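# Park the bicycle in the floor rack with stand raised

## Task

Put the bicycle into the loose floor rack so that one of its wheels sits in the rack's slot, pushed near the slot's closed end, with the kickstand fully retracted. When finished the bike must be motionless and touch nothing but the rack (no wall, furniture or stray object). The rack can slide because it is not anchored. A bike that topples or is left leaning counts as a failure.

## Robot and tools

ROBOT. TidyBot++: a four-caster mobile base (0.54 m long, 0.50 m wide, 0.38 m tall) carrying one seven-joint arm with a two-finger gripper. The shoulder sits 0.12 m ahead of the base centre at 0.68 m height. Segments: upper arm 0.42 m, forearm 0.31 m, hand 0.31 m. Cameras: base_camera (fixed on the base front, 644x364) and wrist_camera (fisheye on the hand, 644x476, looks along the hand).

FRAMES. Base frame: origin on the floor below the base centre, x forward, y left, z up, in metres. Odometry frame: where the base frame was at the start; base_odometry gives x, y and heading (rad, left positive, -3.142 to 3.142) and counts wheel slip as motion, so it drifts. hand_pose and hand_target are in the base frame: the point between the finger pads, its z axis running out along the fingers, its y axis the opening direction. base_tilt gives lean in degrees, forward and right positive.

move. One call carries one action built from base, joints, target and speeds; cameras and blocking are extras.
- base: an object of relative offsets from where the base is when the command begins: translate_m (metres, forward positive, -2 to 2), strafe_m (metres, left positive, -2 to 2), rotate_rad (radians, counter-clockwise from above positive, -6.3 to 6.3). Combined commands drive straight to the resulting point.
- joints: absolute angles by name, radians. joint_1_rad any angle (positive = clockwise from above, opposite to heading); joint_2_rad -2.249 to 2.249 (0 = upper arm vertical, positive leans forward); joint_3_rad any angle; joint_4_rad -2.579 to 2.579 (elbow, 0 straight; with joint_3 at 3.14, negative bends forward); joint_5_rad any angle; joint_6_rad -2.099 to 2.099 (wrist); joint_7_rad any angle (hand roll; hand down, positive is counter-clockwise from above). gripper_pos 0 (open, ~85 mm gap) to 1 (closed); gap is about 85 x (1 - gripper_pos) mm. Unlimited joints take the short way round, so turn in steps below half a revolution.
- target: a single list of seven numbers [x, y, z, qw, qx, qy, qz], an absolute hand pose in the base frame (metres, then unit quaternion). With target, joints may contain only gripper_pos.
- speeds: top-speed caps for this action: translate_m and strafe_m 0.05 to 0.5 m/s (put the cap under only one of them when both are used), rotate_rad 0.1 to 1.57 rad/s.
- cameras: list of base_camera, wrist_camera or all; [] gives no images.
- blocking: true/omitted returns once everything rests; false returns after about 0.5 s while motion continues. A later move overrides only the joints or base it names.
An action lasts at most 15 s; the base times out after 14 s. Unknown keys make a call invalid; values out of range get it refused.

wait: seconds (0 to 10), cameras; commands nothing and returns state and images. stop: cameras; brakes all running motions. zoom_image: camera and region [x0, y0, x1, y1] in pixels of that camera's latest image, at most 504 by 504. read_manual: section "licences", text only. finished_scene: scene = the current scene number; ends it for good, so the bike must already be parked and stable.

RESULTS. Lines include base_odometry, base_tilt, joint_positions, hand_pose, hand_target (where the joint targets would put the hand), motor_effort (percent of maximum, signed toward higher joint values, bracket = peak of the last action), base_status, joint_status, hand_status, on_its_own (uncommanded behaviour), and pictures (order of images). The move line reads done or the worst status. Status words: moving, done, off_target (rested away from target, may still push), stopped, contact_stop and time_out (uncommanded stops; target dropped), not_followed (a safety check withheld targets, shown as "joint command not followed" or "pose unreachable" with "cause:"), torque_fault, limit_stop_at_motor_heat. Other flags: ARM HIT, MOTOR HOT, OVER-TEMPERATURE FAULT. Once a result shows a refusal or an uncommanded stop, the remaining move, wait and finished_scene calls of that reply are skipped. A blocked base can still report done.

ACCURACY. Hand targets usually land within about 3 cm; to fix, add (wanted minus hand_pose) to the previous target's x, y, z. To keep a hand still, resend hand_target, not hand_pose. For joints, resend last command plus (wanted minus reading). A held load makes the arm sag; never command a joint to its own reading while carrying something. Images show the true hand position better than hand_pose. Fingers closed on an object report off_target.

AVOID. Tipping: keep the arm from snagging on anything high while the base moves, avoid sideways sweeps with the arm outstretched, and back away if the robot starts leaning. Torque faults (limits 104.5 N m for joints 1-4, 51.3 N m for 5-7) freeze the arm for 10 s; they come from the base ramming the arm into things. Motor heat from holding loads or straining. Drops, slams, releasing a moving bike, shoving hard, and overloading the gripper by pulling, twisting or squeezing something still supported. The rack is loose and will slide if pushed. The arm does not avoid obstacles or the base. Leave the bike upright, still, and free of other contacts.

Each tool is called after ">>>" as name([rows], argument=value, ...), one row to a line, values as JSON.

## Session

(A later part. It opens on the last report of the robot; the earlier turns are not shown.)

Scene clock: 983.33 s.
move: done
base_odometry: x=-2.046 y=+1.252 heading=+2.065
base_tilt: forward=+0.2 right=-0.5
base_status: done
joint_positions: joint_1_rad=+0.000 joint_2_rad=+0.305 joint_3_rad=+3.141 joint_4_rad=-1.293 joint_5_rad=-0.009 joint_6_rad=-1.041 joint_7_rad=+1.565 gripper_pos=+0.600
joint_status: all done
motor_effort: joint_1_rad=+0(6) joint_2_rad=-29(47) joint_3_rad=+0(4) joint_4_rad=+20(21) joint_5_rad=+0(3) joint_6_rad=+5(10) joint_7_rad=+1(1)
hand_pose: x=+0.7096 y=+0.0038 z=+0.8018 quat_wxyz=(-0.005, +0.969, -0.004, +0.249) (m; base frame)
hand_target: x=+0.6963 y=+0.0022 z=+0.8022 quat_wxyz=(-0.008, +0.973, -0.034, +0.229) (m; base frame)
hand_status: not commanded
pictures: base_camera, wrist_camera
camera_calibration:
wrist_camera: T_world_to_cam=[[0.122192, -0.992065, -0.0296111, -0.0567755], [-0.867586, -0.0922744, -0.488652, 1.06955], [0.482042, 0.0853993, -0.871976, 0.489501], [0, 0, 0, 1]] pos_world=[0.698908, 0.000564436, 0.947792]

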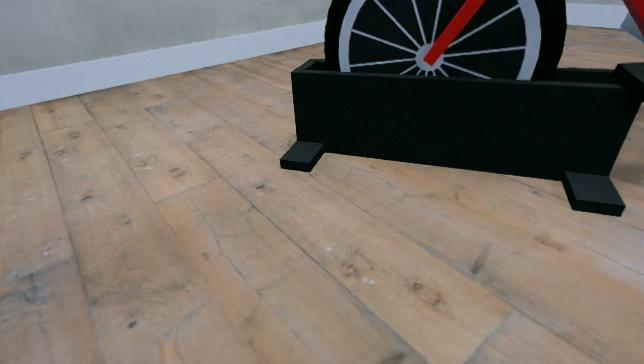

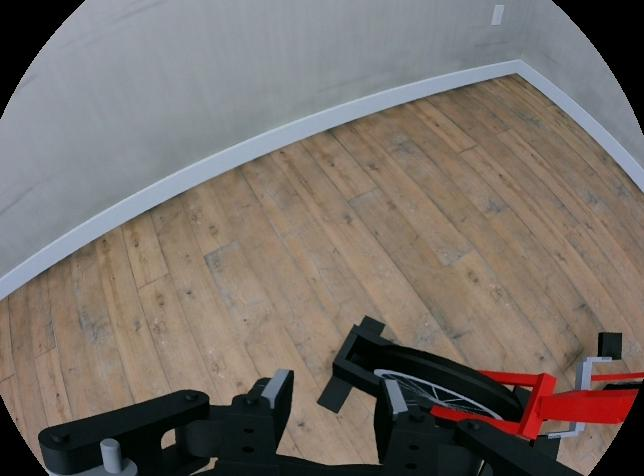

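>>> move(base={"translate_m": -0.35}, cameras=[])

>>> move(base={"strafe_m": -0.75}, joints={"joint_2_rad": 0.1, "joint_4_rad": -1.7, "joint_6_rad": -1.2, "joint_7_rad": 0.0, "gripper_pos": 0.1})

Scene clock: 991.83 s.
move: done
base_odometry: x=-1.881 y=+0.944 heading=+2.065
base_tilt: forward=+0.2 right=-0.5
base_status: done
joint_positions: joint_1_rad=+0.000 joint_2_rad=+0.299 joint_3_rad=+3.141 joint_4_rad=-1.292 joint_5_rad=-0.009 joint_6_rad=-1.048 joint_7_rad=+1.565 gripper_pos=+0.600
joint_status: not commanded
motor_effort: joint_1_rad=+0(2) joint_2_rad=-29(33) joint_3_rad=+0(1) joint_4_rad=+21(22) joint_5_rad=+0(1) joint_6_rad=+4(5) joint_7_rad=+1(1)
hand_pose: x=+0.7074 y=+0.0038 z=+0.8048 quat_wxyz=(-0.005, +0.969, -0.004, +0.249) (m; base frame)
hand_target: x=+0.6963 y=+0.0022 z=+0.8022 quat_wxyz=(-0.008, +0.973, -0.034, +0.229) (m; base frame)
hand_status: not commanded
pictures: none
No camera images: "cameras" was empty.

Scene clock: 994.53 s.
move: done
base_odometry: x=-1.220 y=+1.299 heading=+2.064
base_tilt: forward=+0.2 right=-0.5
base_status: done
joint_positions: joint_1_rad=+0.001 joint_2_rad=+0.118 joint_3_rad=+3.141 joint_4_rad=-1.677 joint_5_rad=-0.009 joint_6_rad=-1.143 joint_7_rad=+0.070 gripper_pos=+0.100
joint_status: all done
motor_effort: joint_1_rad=+0(4) joint_2_rad=-20(30) joint_3_rad=+0(2) joint_4_rad=+17(22) joint_5_rad=+0(2) joint_6_rad=+2(5) joint_7_rad=+1(2)
hand_pose: x=+0.5381 y=+0.0038 z=+0.7252 quat_wxyz=(-0.073, +0.726, -0.680, +0.072) (m; base frame)
hand_target: x=+0.5111 y=+0.0020 z=+0.7209 quat_wxyz=(-0.050, +0.706, -0.705, +0.050) (m; base frame)
hand_status: not commanded
pictures: base_camera, wrist_camera
camera_calibration:
wrist_camera: T_world_to_cam=[[-0.946451, -0.16732, -0.276106, 0.712573], [-0.163965, 0.985832, -0.0353651, 0.171953], [0.278112, 0.0118004, -0.960476, 0.679582], [0, 0, 0, 1]] pos_world=[0.51361, -0.0583081, 0.855549]

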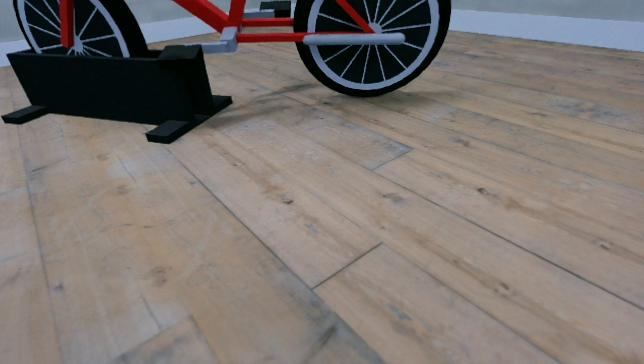

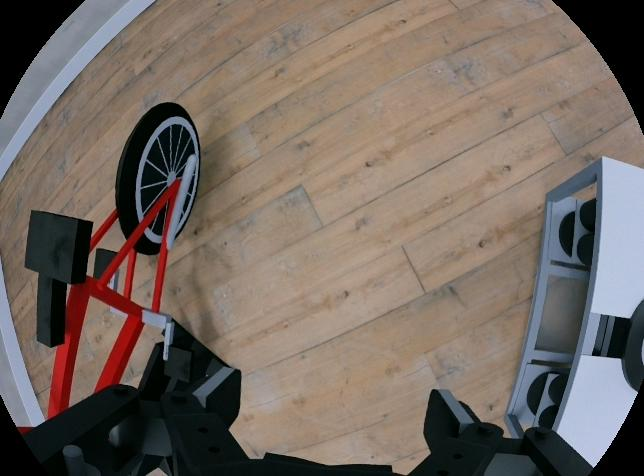

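>>> move(base={"translate_m": 0.40, "strafe_m": 0.07})

Scene clock: 998.17 s.
move: done
base_odometry: x=-1.471 y=+1.618 heading=+2.064
base_tilt: forward=+0.2 right=-0.5
base_status: done
joint_positions: joint_1_rad=+0.001 joint_2_rad=+0.111 joint_3_rad=+3.141 joint_4_rad=-1.678 joint_5_rad=-0.009 joint_6_rad=-1.148 joint_7_rad=+0.069 gripper_pos=+0.100
joint_status: not commanded
motor_effort: joint_1_rad=+0(2) joint_2_rad=-21(24) joint_3_rad=+0(1) joint_4_rad=+18(20) joint_5_rad=+1(2) joint_6_rad=+2(3) joint_7_rad=+1(1)
hand_pose: x=+0.5356 y=+0.0038 z=+0.7269 quat_wxyz=(-0.073, +0.726, -0.680, +0.071) (m; base frame)
hand_target: x=+0.5111 y=+0.0020 z=+0.7209 quat_wxyz=(-0.050, +0.706, -0.705, +0.050) (m; base frame)
hand_status: not commanded
pictures: base_camera, wrist_camera
camera_calibration:
wrist_camera: T_world_to_cam=[[-0.946704, -0.166584, -0.275685, 0.710495], [-0.163263, 0.985957, -0.0351204, 0.17104], [0.277664, 0.0117606, -0.960606, 0.682231], [0, 0, 0, 1]] pos_world=[0.511122, -0.0583049, 0.857235]

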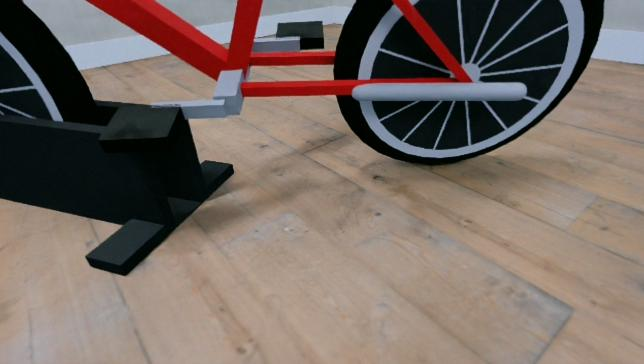

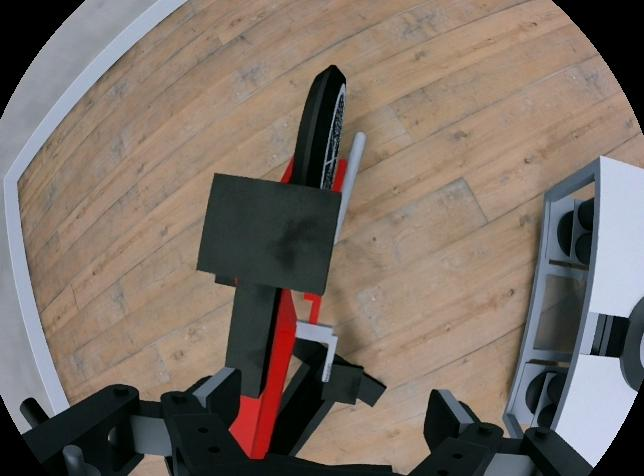

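>>> move(base={"translate_m": 0.06, "strafe_m": 0.035}, target=[0.59, 0.002, 0.62, -0.05, 0.706, -0.705, 0.05])

Scene clock: 1001.80 s.
move: off_target
base_odometry: x=-1.530 y=+1.655 heading=+2.064
base_tilt: forward=+0.2 right=-0.5
base_status: done
joint_positions: joint_1_rad=-0.236 joint_2_rad=+0.364 joint_3_rad=+3.460 joint_4_rad=-1.683 joint_5_rad=-0.118 joint_6_rad=-1.009 joint_7_rad=+0.083 gripper_pos=+0.100
joint_status: not commanded
motor_effort: joint_1_rad=+0(2) joint_2_rad=-26(28) joint_3_rad=+2(2) joint_4_rad=+16(19) joint_5_rad=+1(2) joint_6_rad=+1(3) joint_7_rad=+1(1)
hand_pose: x=+0.5809 y=-0.0020 z=+0.6256 quat_wxyz=(-0.031, +0.695, -0.717, +0.043) (m; base frame)
hand_target: x=+0.5900 y=+0.0020 z=+0.6200 quat_wxyz=(-0.050, +0.706, -0.705, +0.050) (m; base frame)
hand_status: off_target (0.011 m and 3.0 deg from the pose sent, 0.120 m and 5.1 deg at the start)
pictures: base_camera, wrist_camera
camera_calibration:
wrist_camera: T_world_to_cam=[[-0.981026, -0.0750564, -0.178756, 0.683898], [-0.069897, 0.99694, -0.0349971, 0.126315], [0.180836, -0.0218385, -0.983271, 0.642829], [0, 0, 0, 1]] pos_world=[0.563504, -0.0605591, 0.758747]

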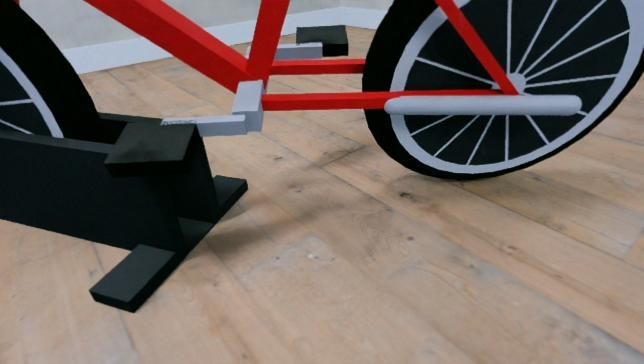

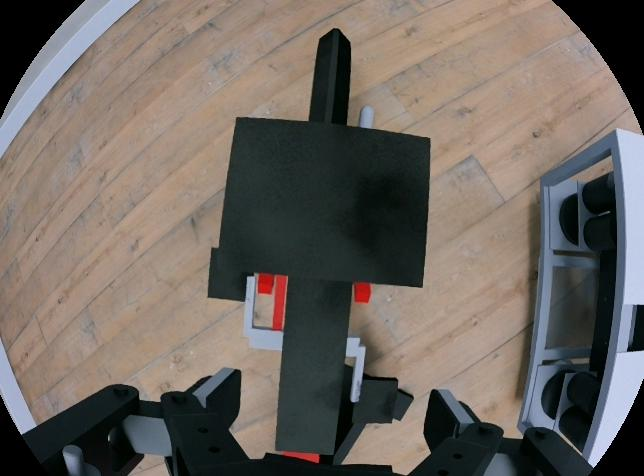

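>>> move(target=[0.615, 0.006, 0.51, -0.05, 0.706, -0.705, 0.05])

Scene clock: 1004.10 s.
move: off_target
base_odometry: x=-1.530 y=+1.655 heading=+2.064
base_tilt: forward=+0.2 right=-0.5
base_status: not commanded
joint_positions: joint_1_rad=-0.271 joint_2_rad=+0.592 joint_3_rad=+3.523 joint_4_rad=-1.764 joint_5_rad=-0.315 joint_6_rad=-0.755 joint_7_rad=+0.237 gripper_pos=+0.100
joint_status: not commanded
motor_effort: joint_1_rad=+0(1) joint_2_rad=-31(34) joint_3_rad=+3(4) joint_4_rad=+13(17) joint_5_rad=+1(2) joint_6_rad=+1(2) joint_7_rad=+1(1)
hand_pose: x=+0.6038 y=+0.0089 z=+0.5084 quat_wxyz=(-0.032, +0.697, -0.716, +0.030) (m; base frame)
hand_target: x=+0.6150 y=+0.0060 z=+0.5100 quat_wxyz=(-0.050, +0.706, -0.705, +0.050) (m; base frame)
hand_status: off_target (0.012 m and 3.5 deg from the pose sent, 0.121 m and 3.0 deg at the start)
pictures: base_camera, wrist_camera
camera_calibration:
wrist_camera: T_world_to_cam=[[-0.98352, -0.0763081, -0.163908, 0.680235], [-0.0748694, 0.997081, -0.0149463, 0.105703], [0.16457, -0.00242824, -0.986362, 0.534888], [0, 0, 0, 1]] pos_world=[0.588912, -0.0521878, 0.64067]

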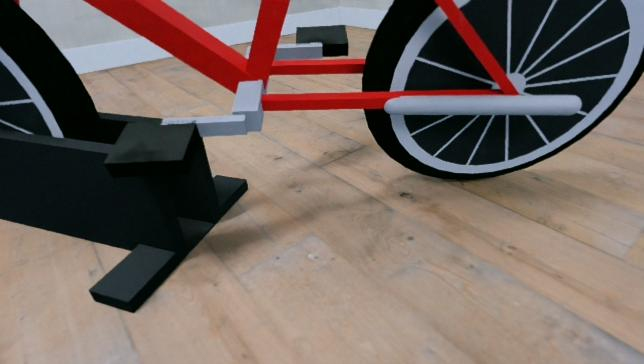

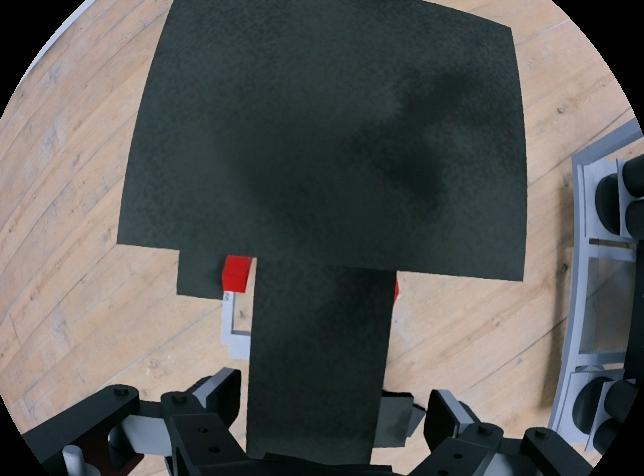

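>>> move(target=[0.623, 0.002, 0.50, -0.05, 0.706, -0.705, 0.05], cameras=[])

>>> move(joints={"gripper_pos": 0.62})

Scene clock: 1005.33 s.
move: off_target
base_odometry: x=-1.530 y=+1.655 heading=+2.064
base_tilt: forward=+0.2 right=-0.5
base_status: not commanded
joint_positions: joint_1_rad=-0.270 joint_2_rad=+0.613 joint_3_rad=+3.523 joint_4_rad=-1.763 joint_5_rad=-0.336 joint_6_rad=-0.743 joint_7_rad=+0.260 gripper_pos=+0.100
joint_status: not commanded
motor_effort: joint_1_rad=+0(1) joint_2_rad=-31(32) joint_3_rad=+3(3) joint_4_rad=+13(14) joint_5_rad=+0(1) joint_6_rad=+0(1) joint_7_rad=+1(1)
hand_pose: x=+0.6051 y=+0.0104 z=+0.4990 quat_wxyz=(-0.032, +0.699, -0.714, +0.027) (m; base frame)
hand_target: x=+0.6230 y=+0.0020 z=+0.5000 quat_wxyz=(-0.050, +0.706, -0.705, +0.050) (m; base frame)
hand_status: off_target (0.020 m and 3.6 deg from the pose sent, 0.022 m and 3.5 deg at the start)
pictures: none
No camera images: "cameras" was empty.

Scene clock: 1006.17 s.
move: off_target
base_odometry: x=-1.530 y=+1.655 heading=+2.064
base_tilt: forward=+0.2 right=-0.5
base_status: not commanded
joint_positions: joint_1_rad=-0.270 joint_2_rad=+0.610 joint_3_rad=+3.523 joint_4_rad=-1.757 joint_5_rad=-0.345 joint_6_rad=-0.700 joint_7_rad=+0.263 gripper_pos=+0.541
joint_status: gripper_pos off_target (ended at +0.541, target +0.620)
motor_effort: joint_1_rad=+1(2) joint_2_rad=-26(32) joint_3_rad=+3(4) joint_4_rad=+12(15) joint_5_rad=+2(3) joint_6_rad=-2(7) joint_7_rad=+1(1)
hand_pose: x=+0.6227 y=+0.0088 z=+0.5039 quat_wxyz=(-0.049, +0.697, -0.714, +0.048) (m; base frame)
hand_target: x=+0.6230 y=+0.0020 z=+0.5000 quat_wxyz=(-0.050, +0.706, -0.705, +0.050) (m; base frame)
hand_status: not commanded
pictures: base_camera, wrist_camera
camera_calibration:
wrist_camera: T_world_to_cam=[[-0.974056, -0.0803361, -0.211567, 0.71623], [-0.0778759, 0.996763, -0.0199491, 0.111549], [0.212485, -0.00295557, -0.97716, 0.492824], [0, 0, 0, 1]] pos_world=[0.601617, -0.0521924, 0.635324]

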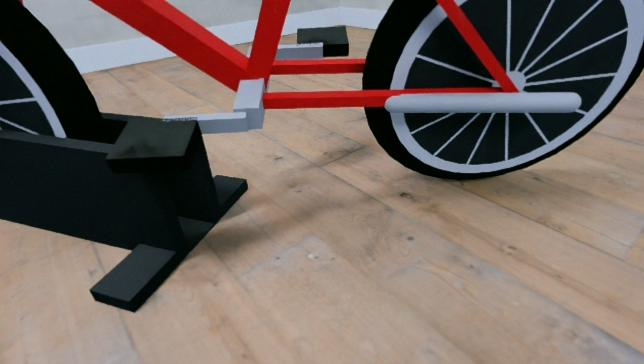

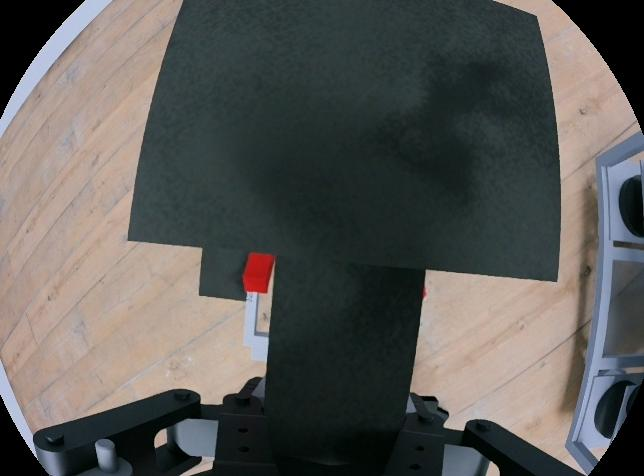

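>>> move(base={"translate_m": 0.045}, speeds={"translate_m": 0.06})

>>> move(base={"strafe_m": 0.04}, speeds={"strafe_m": 0.06})

Scene clock: 1008.13 s.
move: done
base_odometry: x=-1.552 y=+1.695 heading=+2.064
base_tilt: forward=+0.2 right=-0.5
base_status: done
joint_positions: joint_1_rad=-0.270 joint_2_rad=+0.589 joint_3_rad=+3.525 joint_4_rad=-1.766 joint_5_rad=-0.345 joint_6_rad=-0.714 joint_7_rad=+0.263 gripper_pos=+0.551
joint_status: not commanded
motor_effort: joint_1_rad=+1(4) joint_2_rad=-25(29) joint_3_rad=+3(5) joint_4_rad=+14(19) joint_5_rad=+1(2) joint_6_rad=+6(11) joint_7_rad=+2(2)
hand_pose: x=+0.6173 y=+0.0099 z=+0.5112 quat_wxyz=(-0.051, +0.696, -0.715, +0.044) (m; base frame)
hand_target: x=+0.6230 y=+0.0020 z=+0.5000 quat_wxyz=(-0.050, +0.706, -0.705, +0.050) (m; base frame)
hand_status: not commanded
pictures: base_camera, wrist_camera
camera_calibration:
wrist_camera: T_world_to_cam=[[-0.974685, -0.0760657, -0.210247, 0.712285], [-0.0755285, 0.997087, -0.0105954, 0.10395], [0.21044, 0.00555242, -0.977591, 0.502568], [0, 0, 0, 1]] pos_world=[0.596344, -0.0522577, 0.642163]

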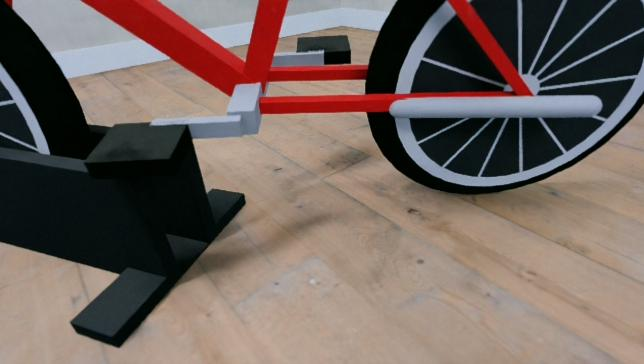

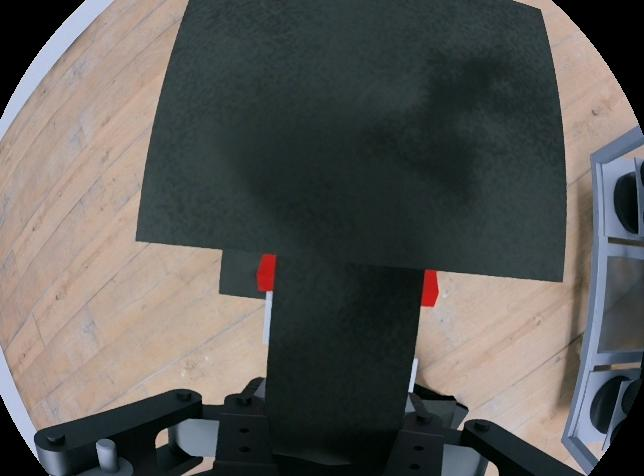

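Scene clock: 1009.30 s.
move: done
base_odometry: x=-1.587 y=+1.676 heading=+2.064
base_tilt: forward=+0.2 right=-0.6
base_status: done
joint_positions: joint_1_rad=-0.265 joint_2_rad=+0.590 joint_3_rad=+3.532 joint_4_rad=-1.766 joint_5_rad=-0.351 joint_6_rad=-0.713 joint_7_rad=+0.271 gripper_pos=+0.552
joint_status: not commanded
motor_effort: joint_1_rad=+0(3) joint_2_rad=-26(29) joint_3_rad=+2(3) joint_4_rad=+14(16) joint_5_rad=+1(3) joint_6_rad=+2(6) joint_7_rad=+2(4)
hand_pose: x=+0.6178 y=+0.0050 z=+0.5109 quat_wxyz=(-0.051, +0.694, -0.717, +0.045) (m; base frame)
hand_target: x=+0.6230 y=+0.0020 z=+0.5000 quat_wxyz=(-0.050, +0.706, -0.705, +0.050) (m; base frame)
hand_status: not commanded
pictures: base_camera, wrist_camera
camera_calibration:
wrist_camera: T_world_to_cam=[[-0.97498, -0.0693771, -0.211191, 0.713017], [-0.0683811, 0.997587, -0.0120247, 0.105231], [0.211516, 0.0027177, -0.977371, 0.501393], [0, 0, 0, 1]] pos_world=[0.59632, -0.0568727, 0.641896]

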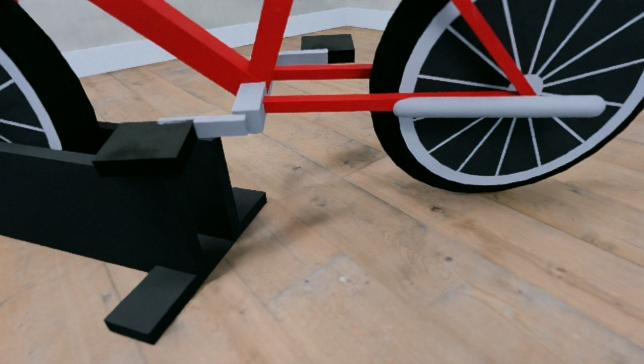

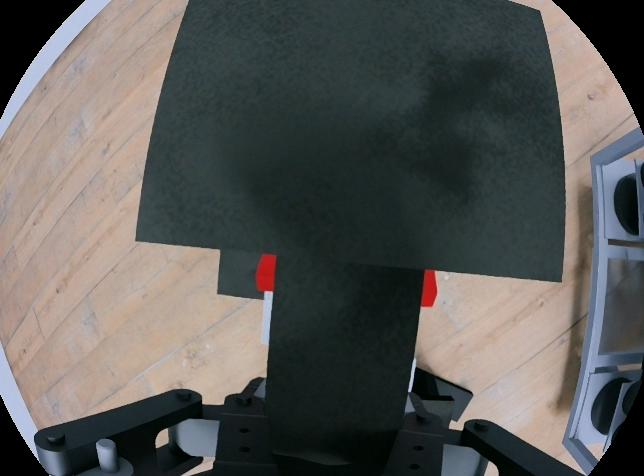

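>>> move(base={"strafe_m": 0.02}, speeds={"strafe_m": 0.05})

Scene clock: 1010.70 s.
move: done
base_odometry: x=-1.605 y=+1.666 heading=+2.064
base_tilt: forward=+0.2 right=-0.5
base_status: done
joint_positions: joint_1_rad=-0.251 joint_2_rad=+0.593 joint_3_rad=+3.551 joint_4_rad=-1.766 joint_5_rad=-0.346 joint_6_rad=-0.713 joint_7_rad=+0.292 gripper_pos=+0.553
joint_status: not commanded
motor_effort: joint_1_rad=-3(5) joint_2_rad=-28(29) joint_3_rad=+0(2) joint_4_rad=+15(17) joint_5_rad=-4(7) joint_6_rad=+2(3) joint_7_rad=-1(4)
hand_pose: x=+0.6177 y=-0.0127 z=+0.5110 quat_wxyz=(-0.045, +0.692, -0.719, +0.051) (m; base frame)
hand_target: x=+0.6230 y=+0.0020 z=+0.5000 quat_wxyz=(-0.050, +0.706, -0.705, +0.050) (m; base frame)
hand_status: not commanded
pictures: base_camera, wrist_camera
camera_calibration:
wrist_camera: T_world_to_cam=[[-0.975492, -0.0676179, -0.20939, 0.711053], [-0.0628789, 0.997593, -0.0292151, 0.128241], [0.210861, -0.0153329, -0.977396, 0.501761], [0, 0, 0, 1]] pos_world=[0.595888, -0.0721588, 0.643053]

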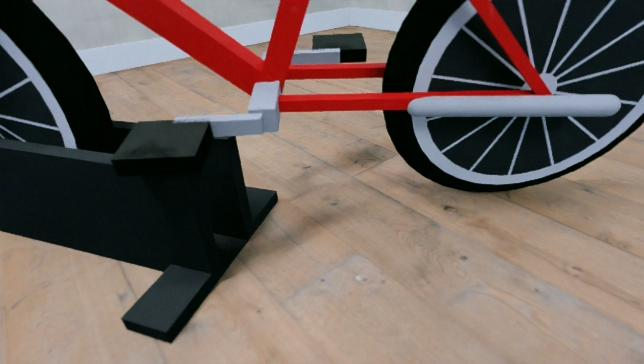

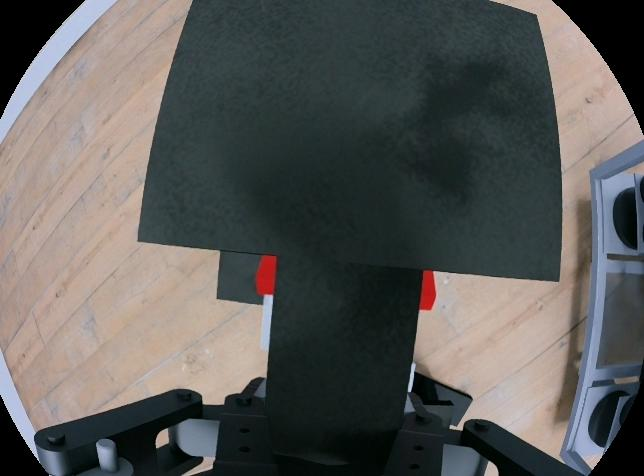

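>>> move(base={"strafe_m": -0.015}, speeds={"strafe_m": 0.05}, cameras=[])

>>> move(base={"translate_m": -0.045}, speeds={"translate_m": 0.06})

Scene clock: 1012.13 s.
move: done
base_odometry: x=-1.592 y=+1.673 heading=+2.064
base_tilt: forward=+0.2 right=-0.5
base_status: done
joint_positions: joint_1_rad=-0.263 joint_2_rad=+0.592 joint_3_rad=+3.551 joint_4_rad=-1.766 joint_5_rad=-0.359 joint_6_rad=-0.714 joint_7_rad=+0.292 gripper_pos=+0.554
joint_status: not commanded
motor_effort: joint_1_rad=+0(4) joint_2_rad=-27(28) joint_3_rad=+2(4) joint_4_rad=+17(18) joint_5_rad=+0(4) joint_6_rad=+6(8) joint_7_rad=+2(4)
hand_pose: x=+0.6182 y=-0.0040 z=+0.5111 quat_wxyz=(-0.049, +0.693, -0.717, +0.048) (m; base frame)
hand_target: x=+0.6230 y=+0.0020 z=+0.5000 quat_wxyz=(-0.050, +0.706, -0.705, +0.050) (m; base frame)
hand_status: not commanded
pictures: none
No camera images: "cameras" was empty.

Scene clock: 1013.33 s.
move: done
base_odometry: x=-1.570 y=+1.633 heading=+2.064
base_tilt: forward=+0.2 right=-0.5
base_status: done
joint_positions: joint_1_rad=-0.268 joint_2_rad=+0.606 joint_3_rad=+3.549 joint_4_rad=-1.764 joint_5_rad=-0.361 joint_6_rad=-0.676 joint_7_rad=+0.292 gripper_pos=+0.560
joint_status: not commanded
motor_effort: joint_1_rad=+3(3) joint_2_rad=-29(31) joint_3_rad=+6(6) joint_4_rad=+11(15) joint_5_rad=+2(4) joint_6_rad=-4(8) joint_7_rad=-1(3)
hand_pose: x=+0.6282 y=-0.0045 z=+0.5066 quat_wxyz=(-0.053, +0.695, -0.715, +0.061) (m; base frame)
hand_target: x=+0.6230 y=+0.0020 z=+0.5000 quat_wxyz=(-0.050, +0.706, -0.705, +0.050) (m; base frame)
hand_status: not commanded
pictures: base_camera, wrist_camera
camera_calibration:
wrist_camera: T_world_to_cam=[[-0.968906, -0.076909, -0.235172, 0.729888], [-0.0706539, 0.996889, -0.0349222, 0.128373], [0.237126, -0.0172205, -0.971326, 0.475785], [0, 0, 0, 1]] pos_world=[0.603442, -0.0636459, 0.638275]

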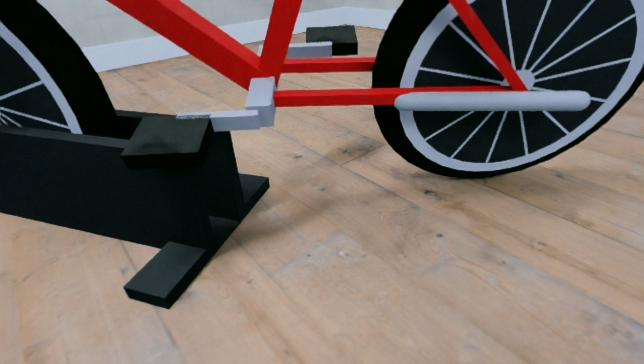

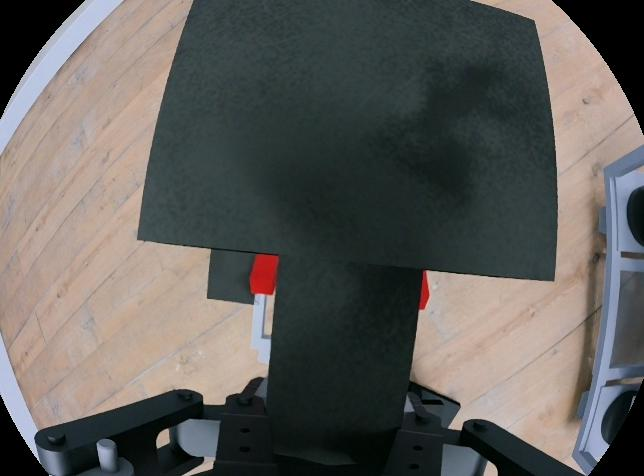

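>>> move(base={"translate_m": 0.006}, cameras=[])

>>> move(joints={"gripper_pos": 0.4})

Scene clock: 1014.43 s.
move: done
base_odometry: x=-1.573 y=+1.639 heading=+2.064
base_tilt: forward=+0.2 right=-0.5
base_status: done
joint_positions: joint_1_rad=-0.268 joint_2_rad=+0.604 joint_3_rad=+3.549 joint_4_rad=-1.764 joint_5_rad=-0.361 joint_6_rad=-0.682 joint_7_rad=+0.292 gripper_pos=+0.560
joint_status: not commanded
motor_effort: joint_1_rad=+2(2) joint_2_rad=-27(33) joint_3_rad=+3(5) joint_4_rad=+13(17) joint_5_rad=+0(2) joint_6_rad=-1(4) joint_7_rad=+0(1)
hand_pose: x=+0.6266 y=-0.0038 z=+0.5073 quat_wxyz=(-0.053, +0.695, -0.715, +0.059) (m; base frame)
hand_target: x=+0.6230 y=+0.0020 z=+0.5000 quat_wxyz=(-0.050, +0.706, -0.705, +0.050) (m; base frame)
hand_status: not commanded
pictures: none
No camera images: "cameras" was empty.

Scene clock: 1015.20 s.
move: done
base_odometry: x=-1.573 y=+1.639 heading=+2.064
base_tilt: forward=+0.2 right=-0.5
base_status: not commanded
joint_positions: joint_1_rad=-0.268 joint_2_rad=+0.615 joint_3_rad=+3.549 joint_4_rad=-1.768 joint_5_rad=-0.361 joint_6_rad=-0.689 joint_7_rad=+0.292 gripper_pos=+0.400
joint_status: all done
motor_effort: joint_1_rad=+1(2) joint_2_rad=-31(33) joint_3_rad=+3(5) joint_4_rad=+13(19) joint_5_rad=+1(1) joint_6_rad=+1(5) joint_7_rad=+1(1)
hand_pose: x=+0.6208 y=-0.0037 z=+0.5007 quat_wxyz=(-0.045, +0.695, -0.716, +0.052) (m; base frame)
hand_target: x=+0.6230 y=+0.0020 z=+0.5000 quat_wxyz=(-0.050, +0.706, -0.705, +0.050) (m; base frame)
hand_status: not commanded
pictures: base_camera, wrist_camera
camera_calibration:
wrist_camera: T_world_to_cam=[[-0.97444, -0.0760289, -0.21139, 0.712922], [-0.0710268, 0.996987, -0.0311672, 0.125231], [0.213123, -0.0153562, -0.976905, 0.489507], [0, 0, 0, 1]] pos_world=[0.599269, -0.0631342, 0.63281]

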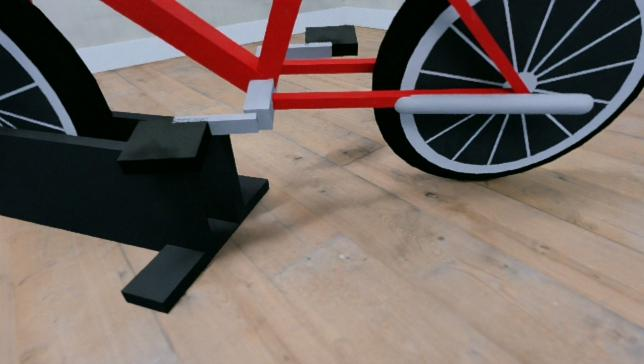

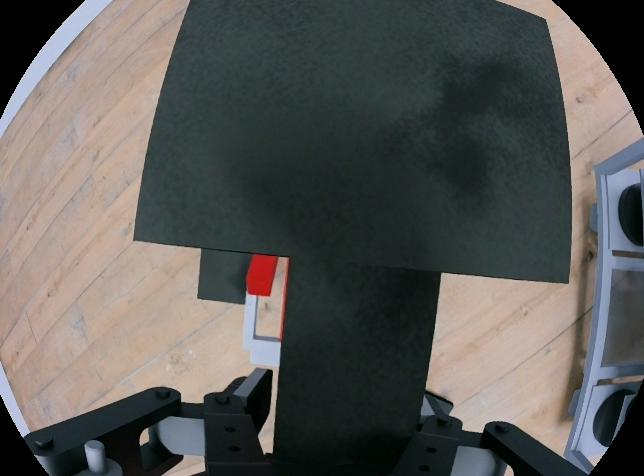

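>>> move(joints={"gripper_pos": 0.1})

>>> move(target=[0.623, 0.0, 0.66, -0.05, 0.706, -0.705, 0.05])

Scene clock: 1016.33 s.
move: done
base_odometry: x=-1.573 y=+1.639 heading=+2.064
base_tilt: forward=+0.2 right=-0.5
base_status: not commanded
joint_positions: joint_1_rad=-0.268 joint_2_rad=+0.615 joint_3_rad=+3.549 joint_4_rad=-1.768 joint_5_rad=-0.361 joint_6_rad=-0.689 joint_7_rad=+0.292 gripper_pos=+0.100
joint_status: all done
motor_effort: joint_1_rad=+0(2) joint_2_rad=-30(32) joint_3_rad=+4(4) joint_4_rad=+13(14) joint_5_rad=+1(1) joint_6_rad=+1(2) joint_7_rad=+1(1)
hand_pose: x=+0.6208 y=-0.0037 z=+0.5007 quat_wxyz=(-0.045, +0.695, -0.716, +0.052) (m; base frame)
hand_target: x=+0.6230 y=+0.0020 z=+0.5000 quat_wxyz=(-0.050, +0.706, -0.705, +0.050) (m; base frame)
hand_status: not commanded
pictures: base_camera, wrist_camera
camera_calibration:
wrist_camera: T_world_to_cam=[[-0.97444, -0.0760289, -0.21139, 0.712922], [-0.0710268, 0.996987, -0.0311672, 0.125231], [0.213123, -0.0153562, -0.976905, 0.489507], [0, 0, 0, 1]] pos_world=[0.599269, -0.0631342, 0.63281]

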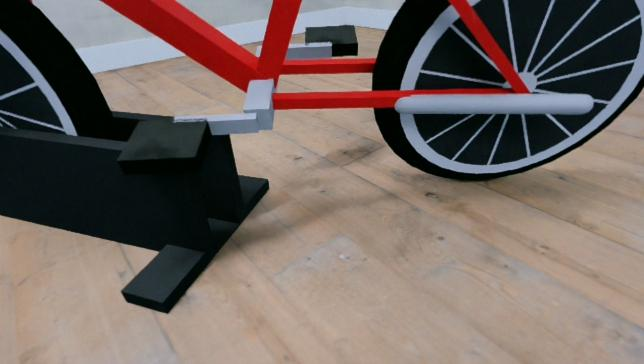

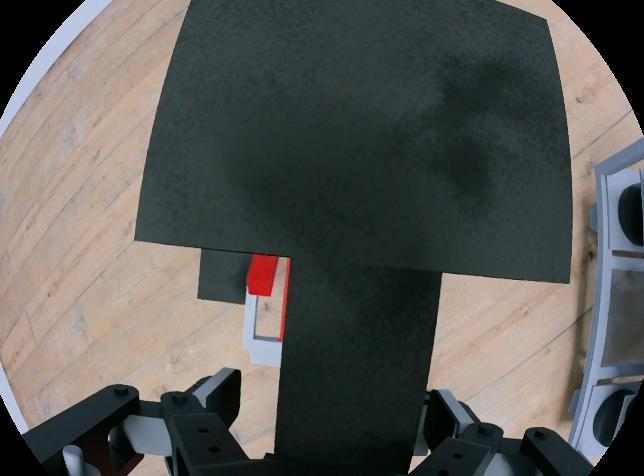

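Scene clock: 1017.97 s.
move: off_target
base_odometry: x=-1.573 y=+1.639 heading=+2.064
base_tilt: forward=+0.2 right=-0.5
base_status: not commanded
joint_positions: joint_1_rad=-0.232 joint_2_rad=+0.404 joint_3_rad=+3.494 joint_4_rad=-1.520 joint_5_rad=-0.195 joint_6_rad=-1.050 joint_7_rad=+0.203 gripper_pos=+0.100
joint_status: not commanded
motor_effort: joint_1_rad=+1(1) joint_2_rad=-29(36) joint_3_rad=+2(4) joint_4_rad=+17(19) joint_5_rad=+0(1) joint_6_rad=+2(4) joint_7_rad=+1(1)
hand_pose: x=+0.6400 y=+0.0031 z=+0.6607 quat_wxyz=(-0.075, +0.718, -0.689, +0.066) (m; base frame)
hand_target: x=+0.6230 y=+0.0000 z=+0.6600 quat_wxyz=(-0.050, +0.706, -0.705, +0.050) (m; base frame)
hand_status: off_target (0.017 m and 4.1 deg from the pose sent, 0.159 m and 1.9 deg at the start)
pictures: base_camera, wrist_camera
camera_calibration:
wrist_camera: T_world_to_cam=[[-0.951786, -0.142031, -0.271902, 0.79158], [-0.141562, 0.989697, -0.0214447, 0.163551], [0.272146, 0.0180802, -0.962086, 0.594181], [0, 0, 0, 1]] pos_world=[0.614863, -0.0601804, 0.790393]

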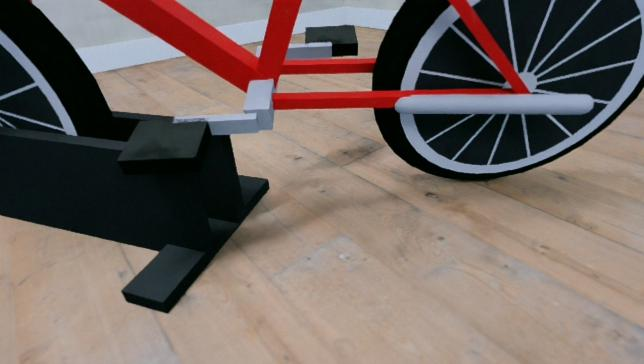

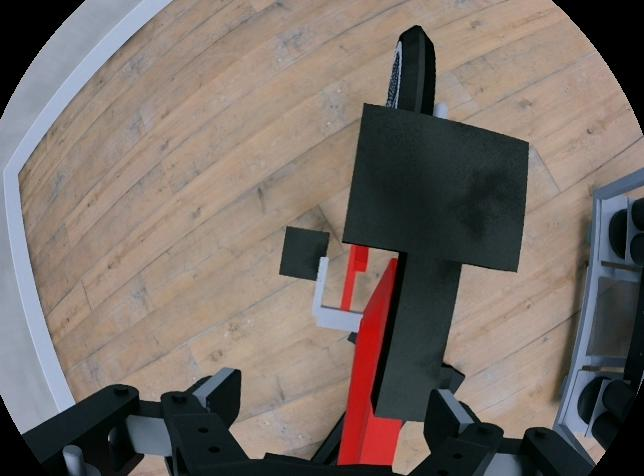

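>>> move(base={"translate_m": -0.4})

>>> zoom_image(camera="base_camera", region=[0, 0, 500, 160])

Scene clock: 1020.43 s.
move: done
base_odometry: x=-1.384 y=+1.286 heading=+2.064
base_tilt: forward=+0.2 right=-0.5
base_status: done
joint_positions: joint_1_rad=-0.231 joint_2_rad=+0.402 joint_3_rad=+3.493 joint_4_rad=-1.520 joint_5_rad=-0.193 joint_6_rad=-1.059 joint_7_rad=+0.203 gripper_pos=+0.100
joint_status: not commanded
motor_effort: joint_1_rad=+0(1) joint_2_rad=-29(31) joint_3_rad=+2(3) joint_4_rad=+17(19) joint_5_rad=+1(2) joint_6_rad=+2(3) joint_7_rad=+1(1)
hand_pose: x=+0.6374 y=+0.0028 z=+0.6611 quat_wxyz=(-0.072, +0.719, -0.689, +0.063) (m; base frame)
hand_target: x=+0.6230 y=+0.0000 z=+0.6600 quat_wxyz=(-0.050, +0.706, -0.705, +0.050) (m; base frame)
hand_status: not commanded
pictures: base_camera, wrist_camera
camera_calibration:
wrist_camera: T_world_to_cam=[[-0.953551, -0.142851, -0.265206, 0.785885], [-0.142548, 0.989576, -0.0204932, 0.1634], [0.265369, 0.0182633, -0.963974, 0.600807], [0, 0, 0, 1]] pos_world=[0.613238, -0.0604047, 0.790933]

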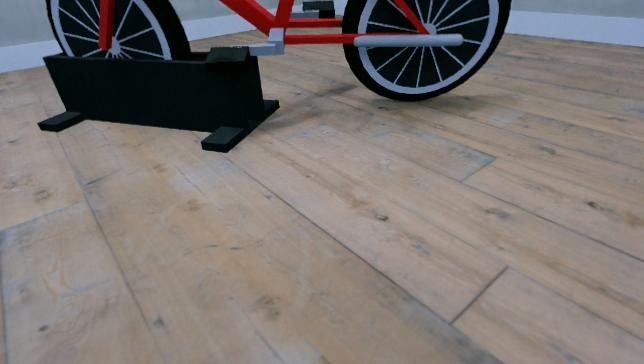

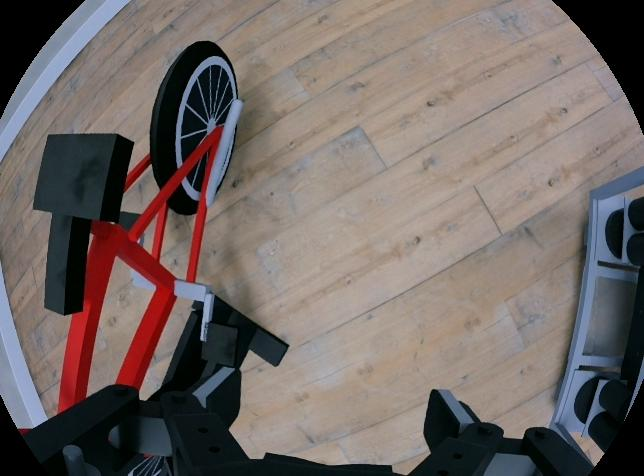

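Scaled by 1.008.

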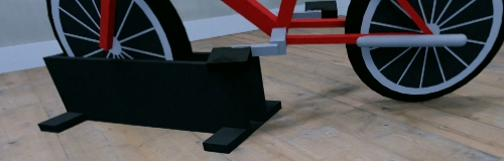

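>>> finished_scene(scene=1)

The scene is finished: the task was done.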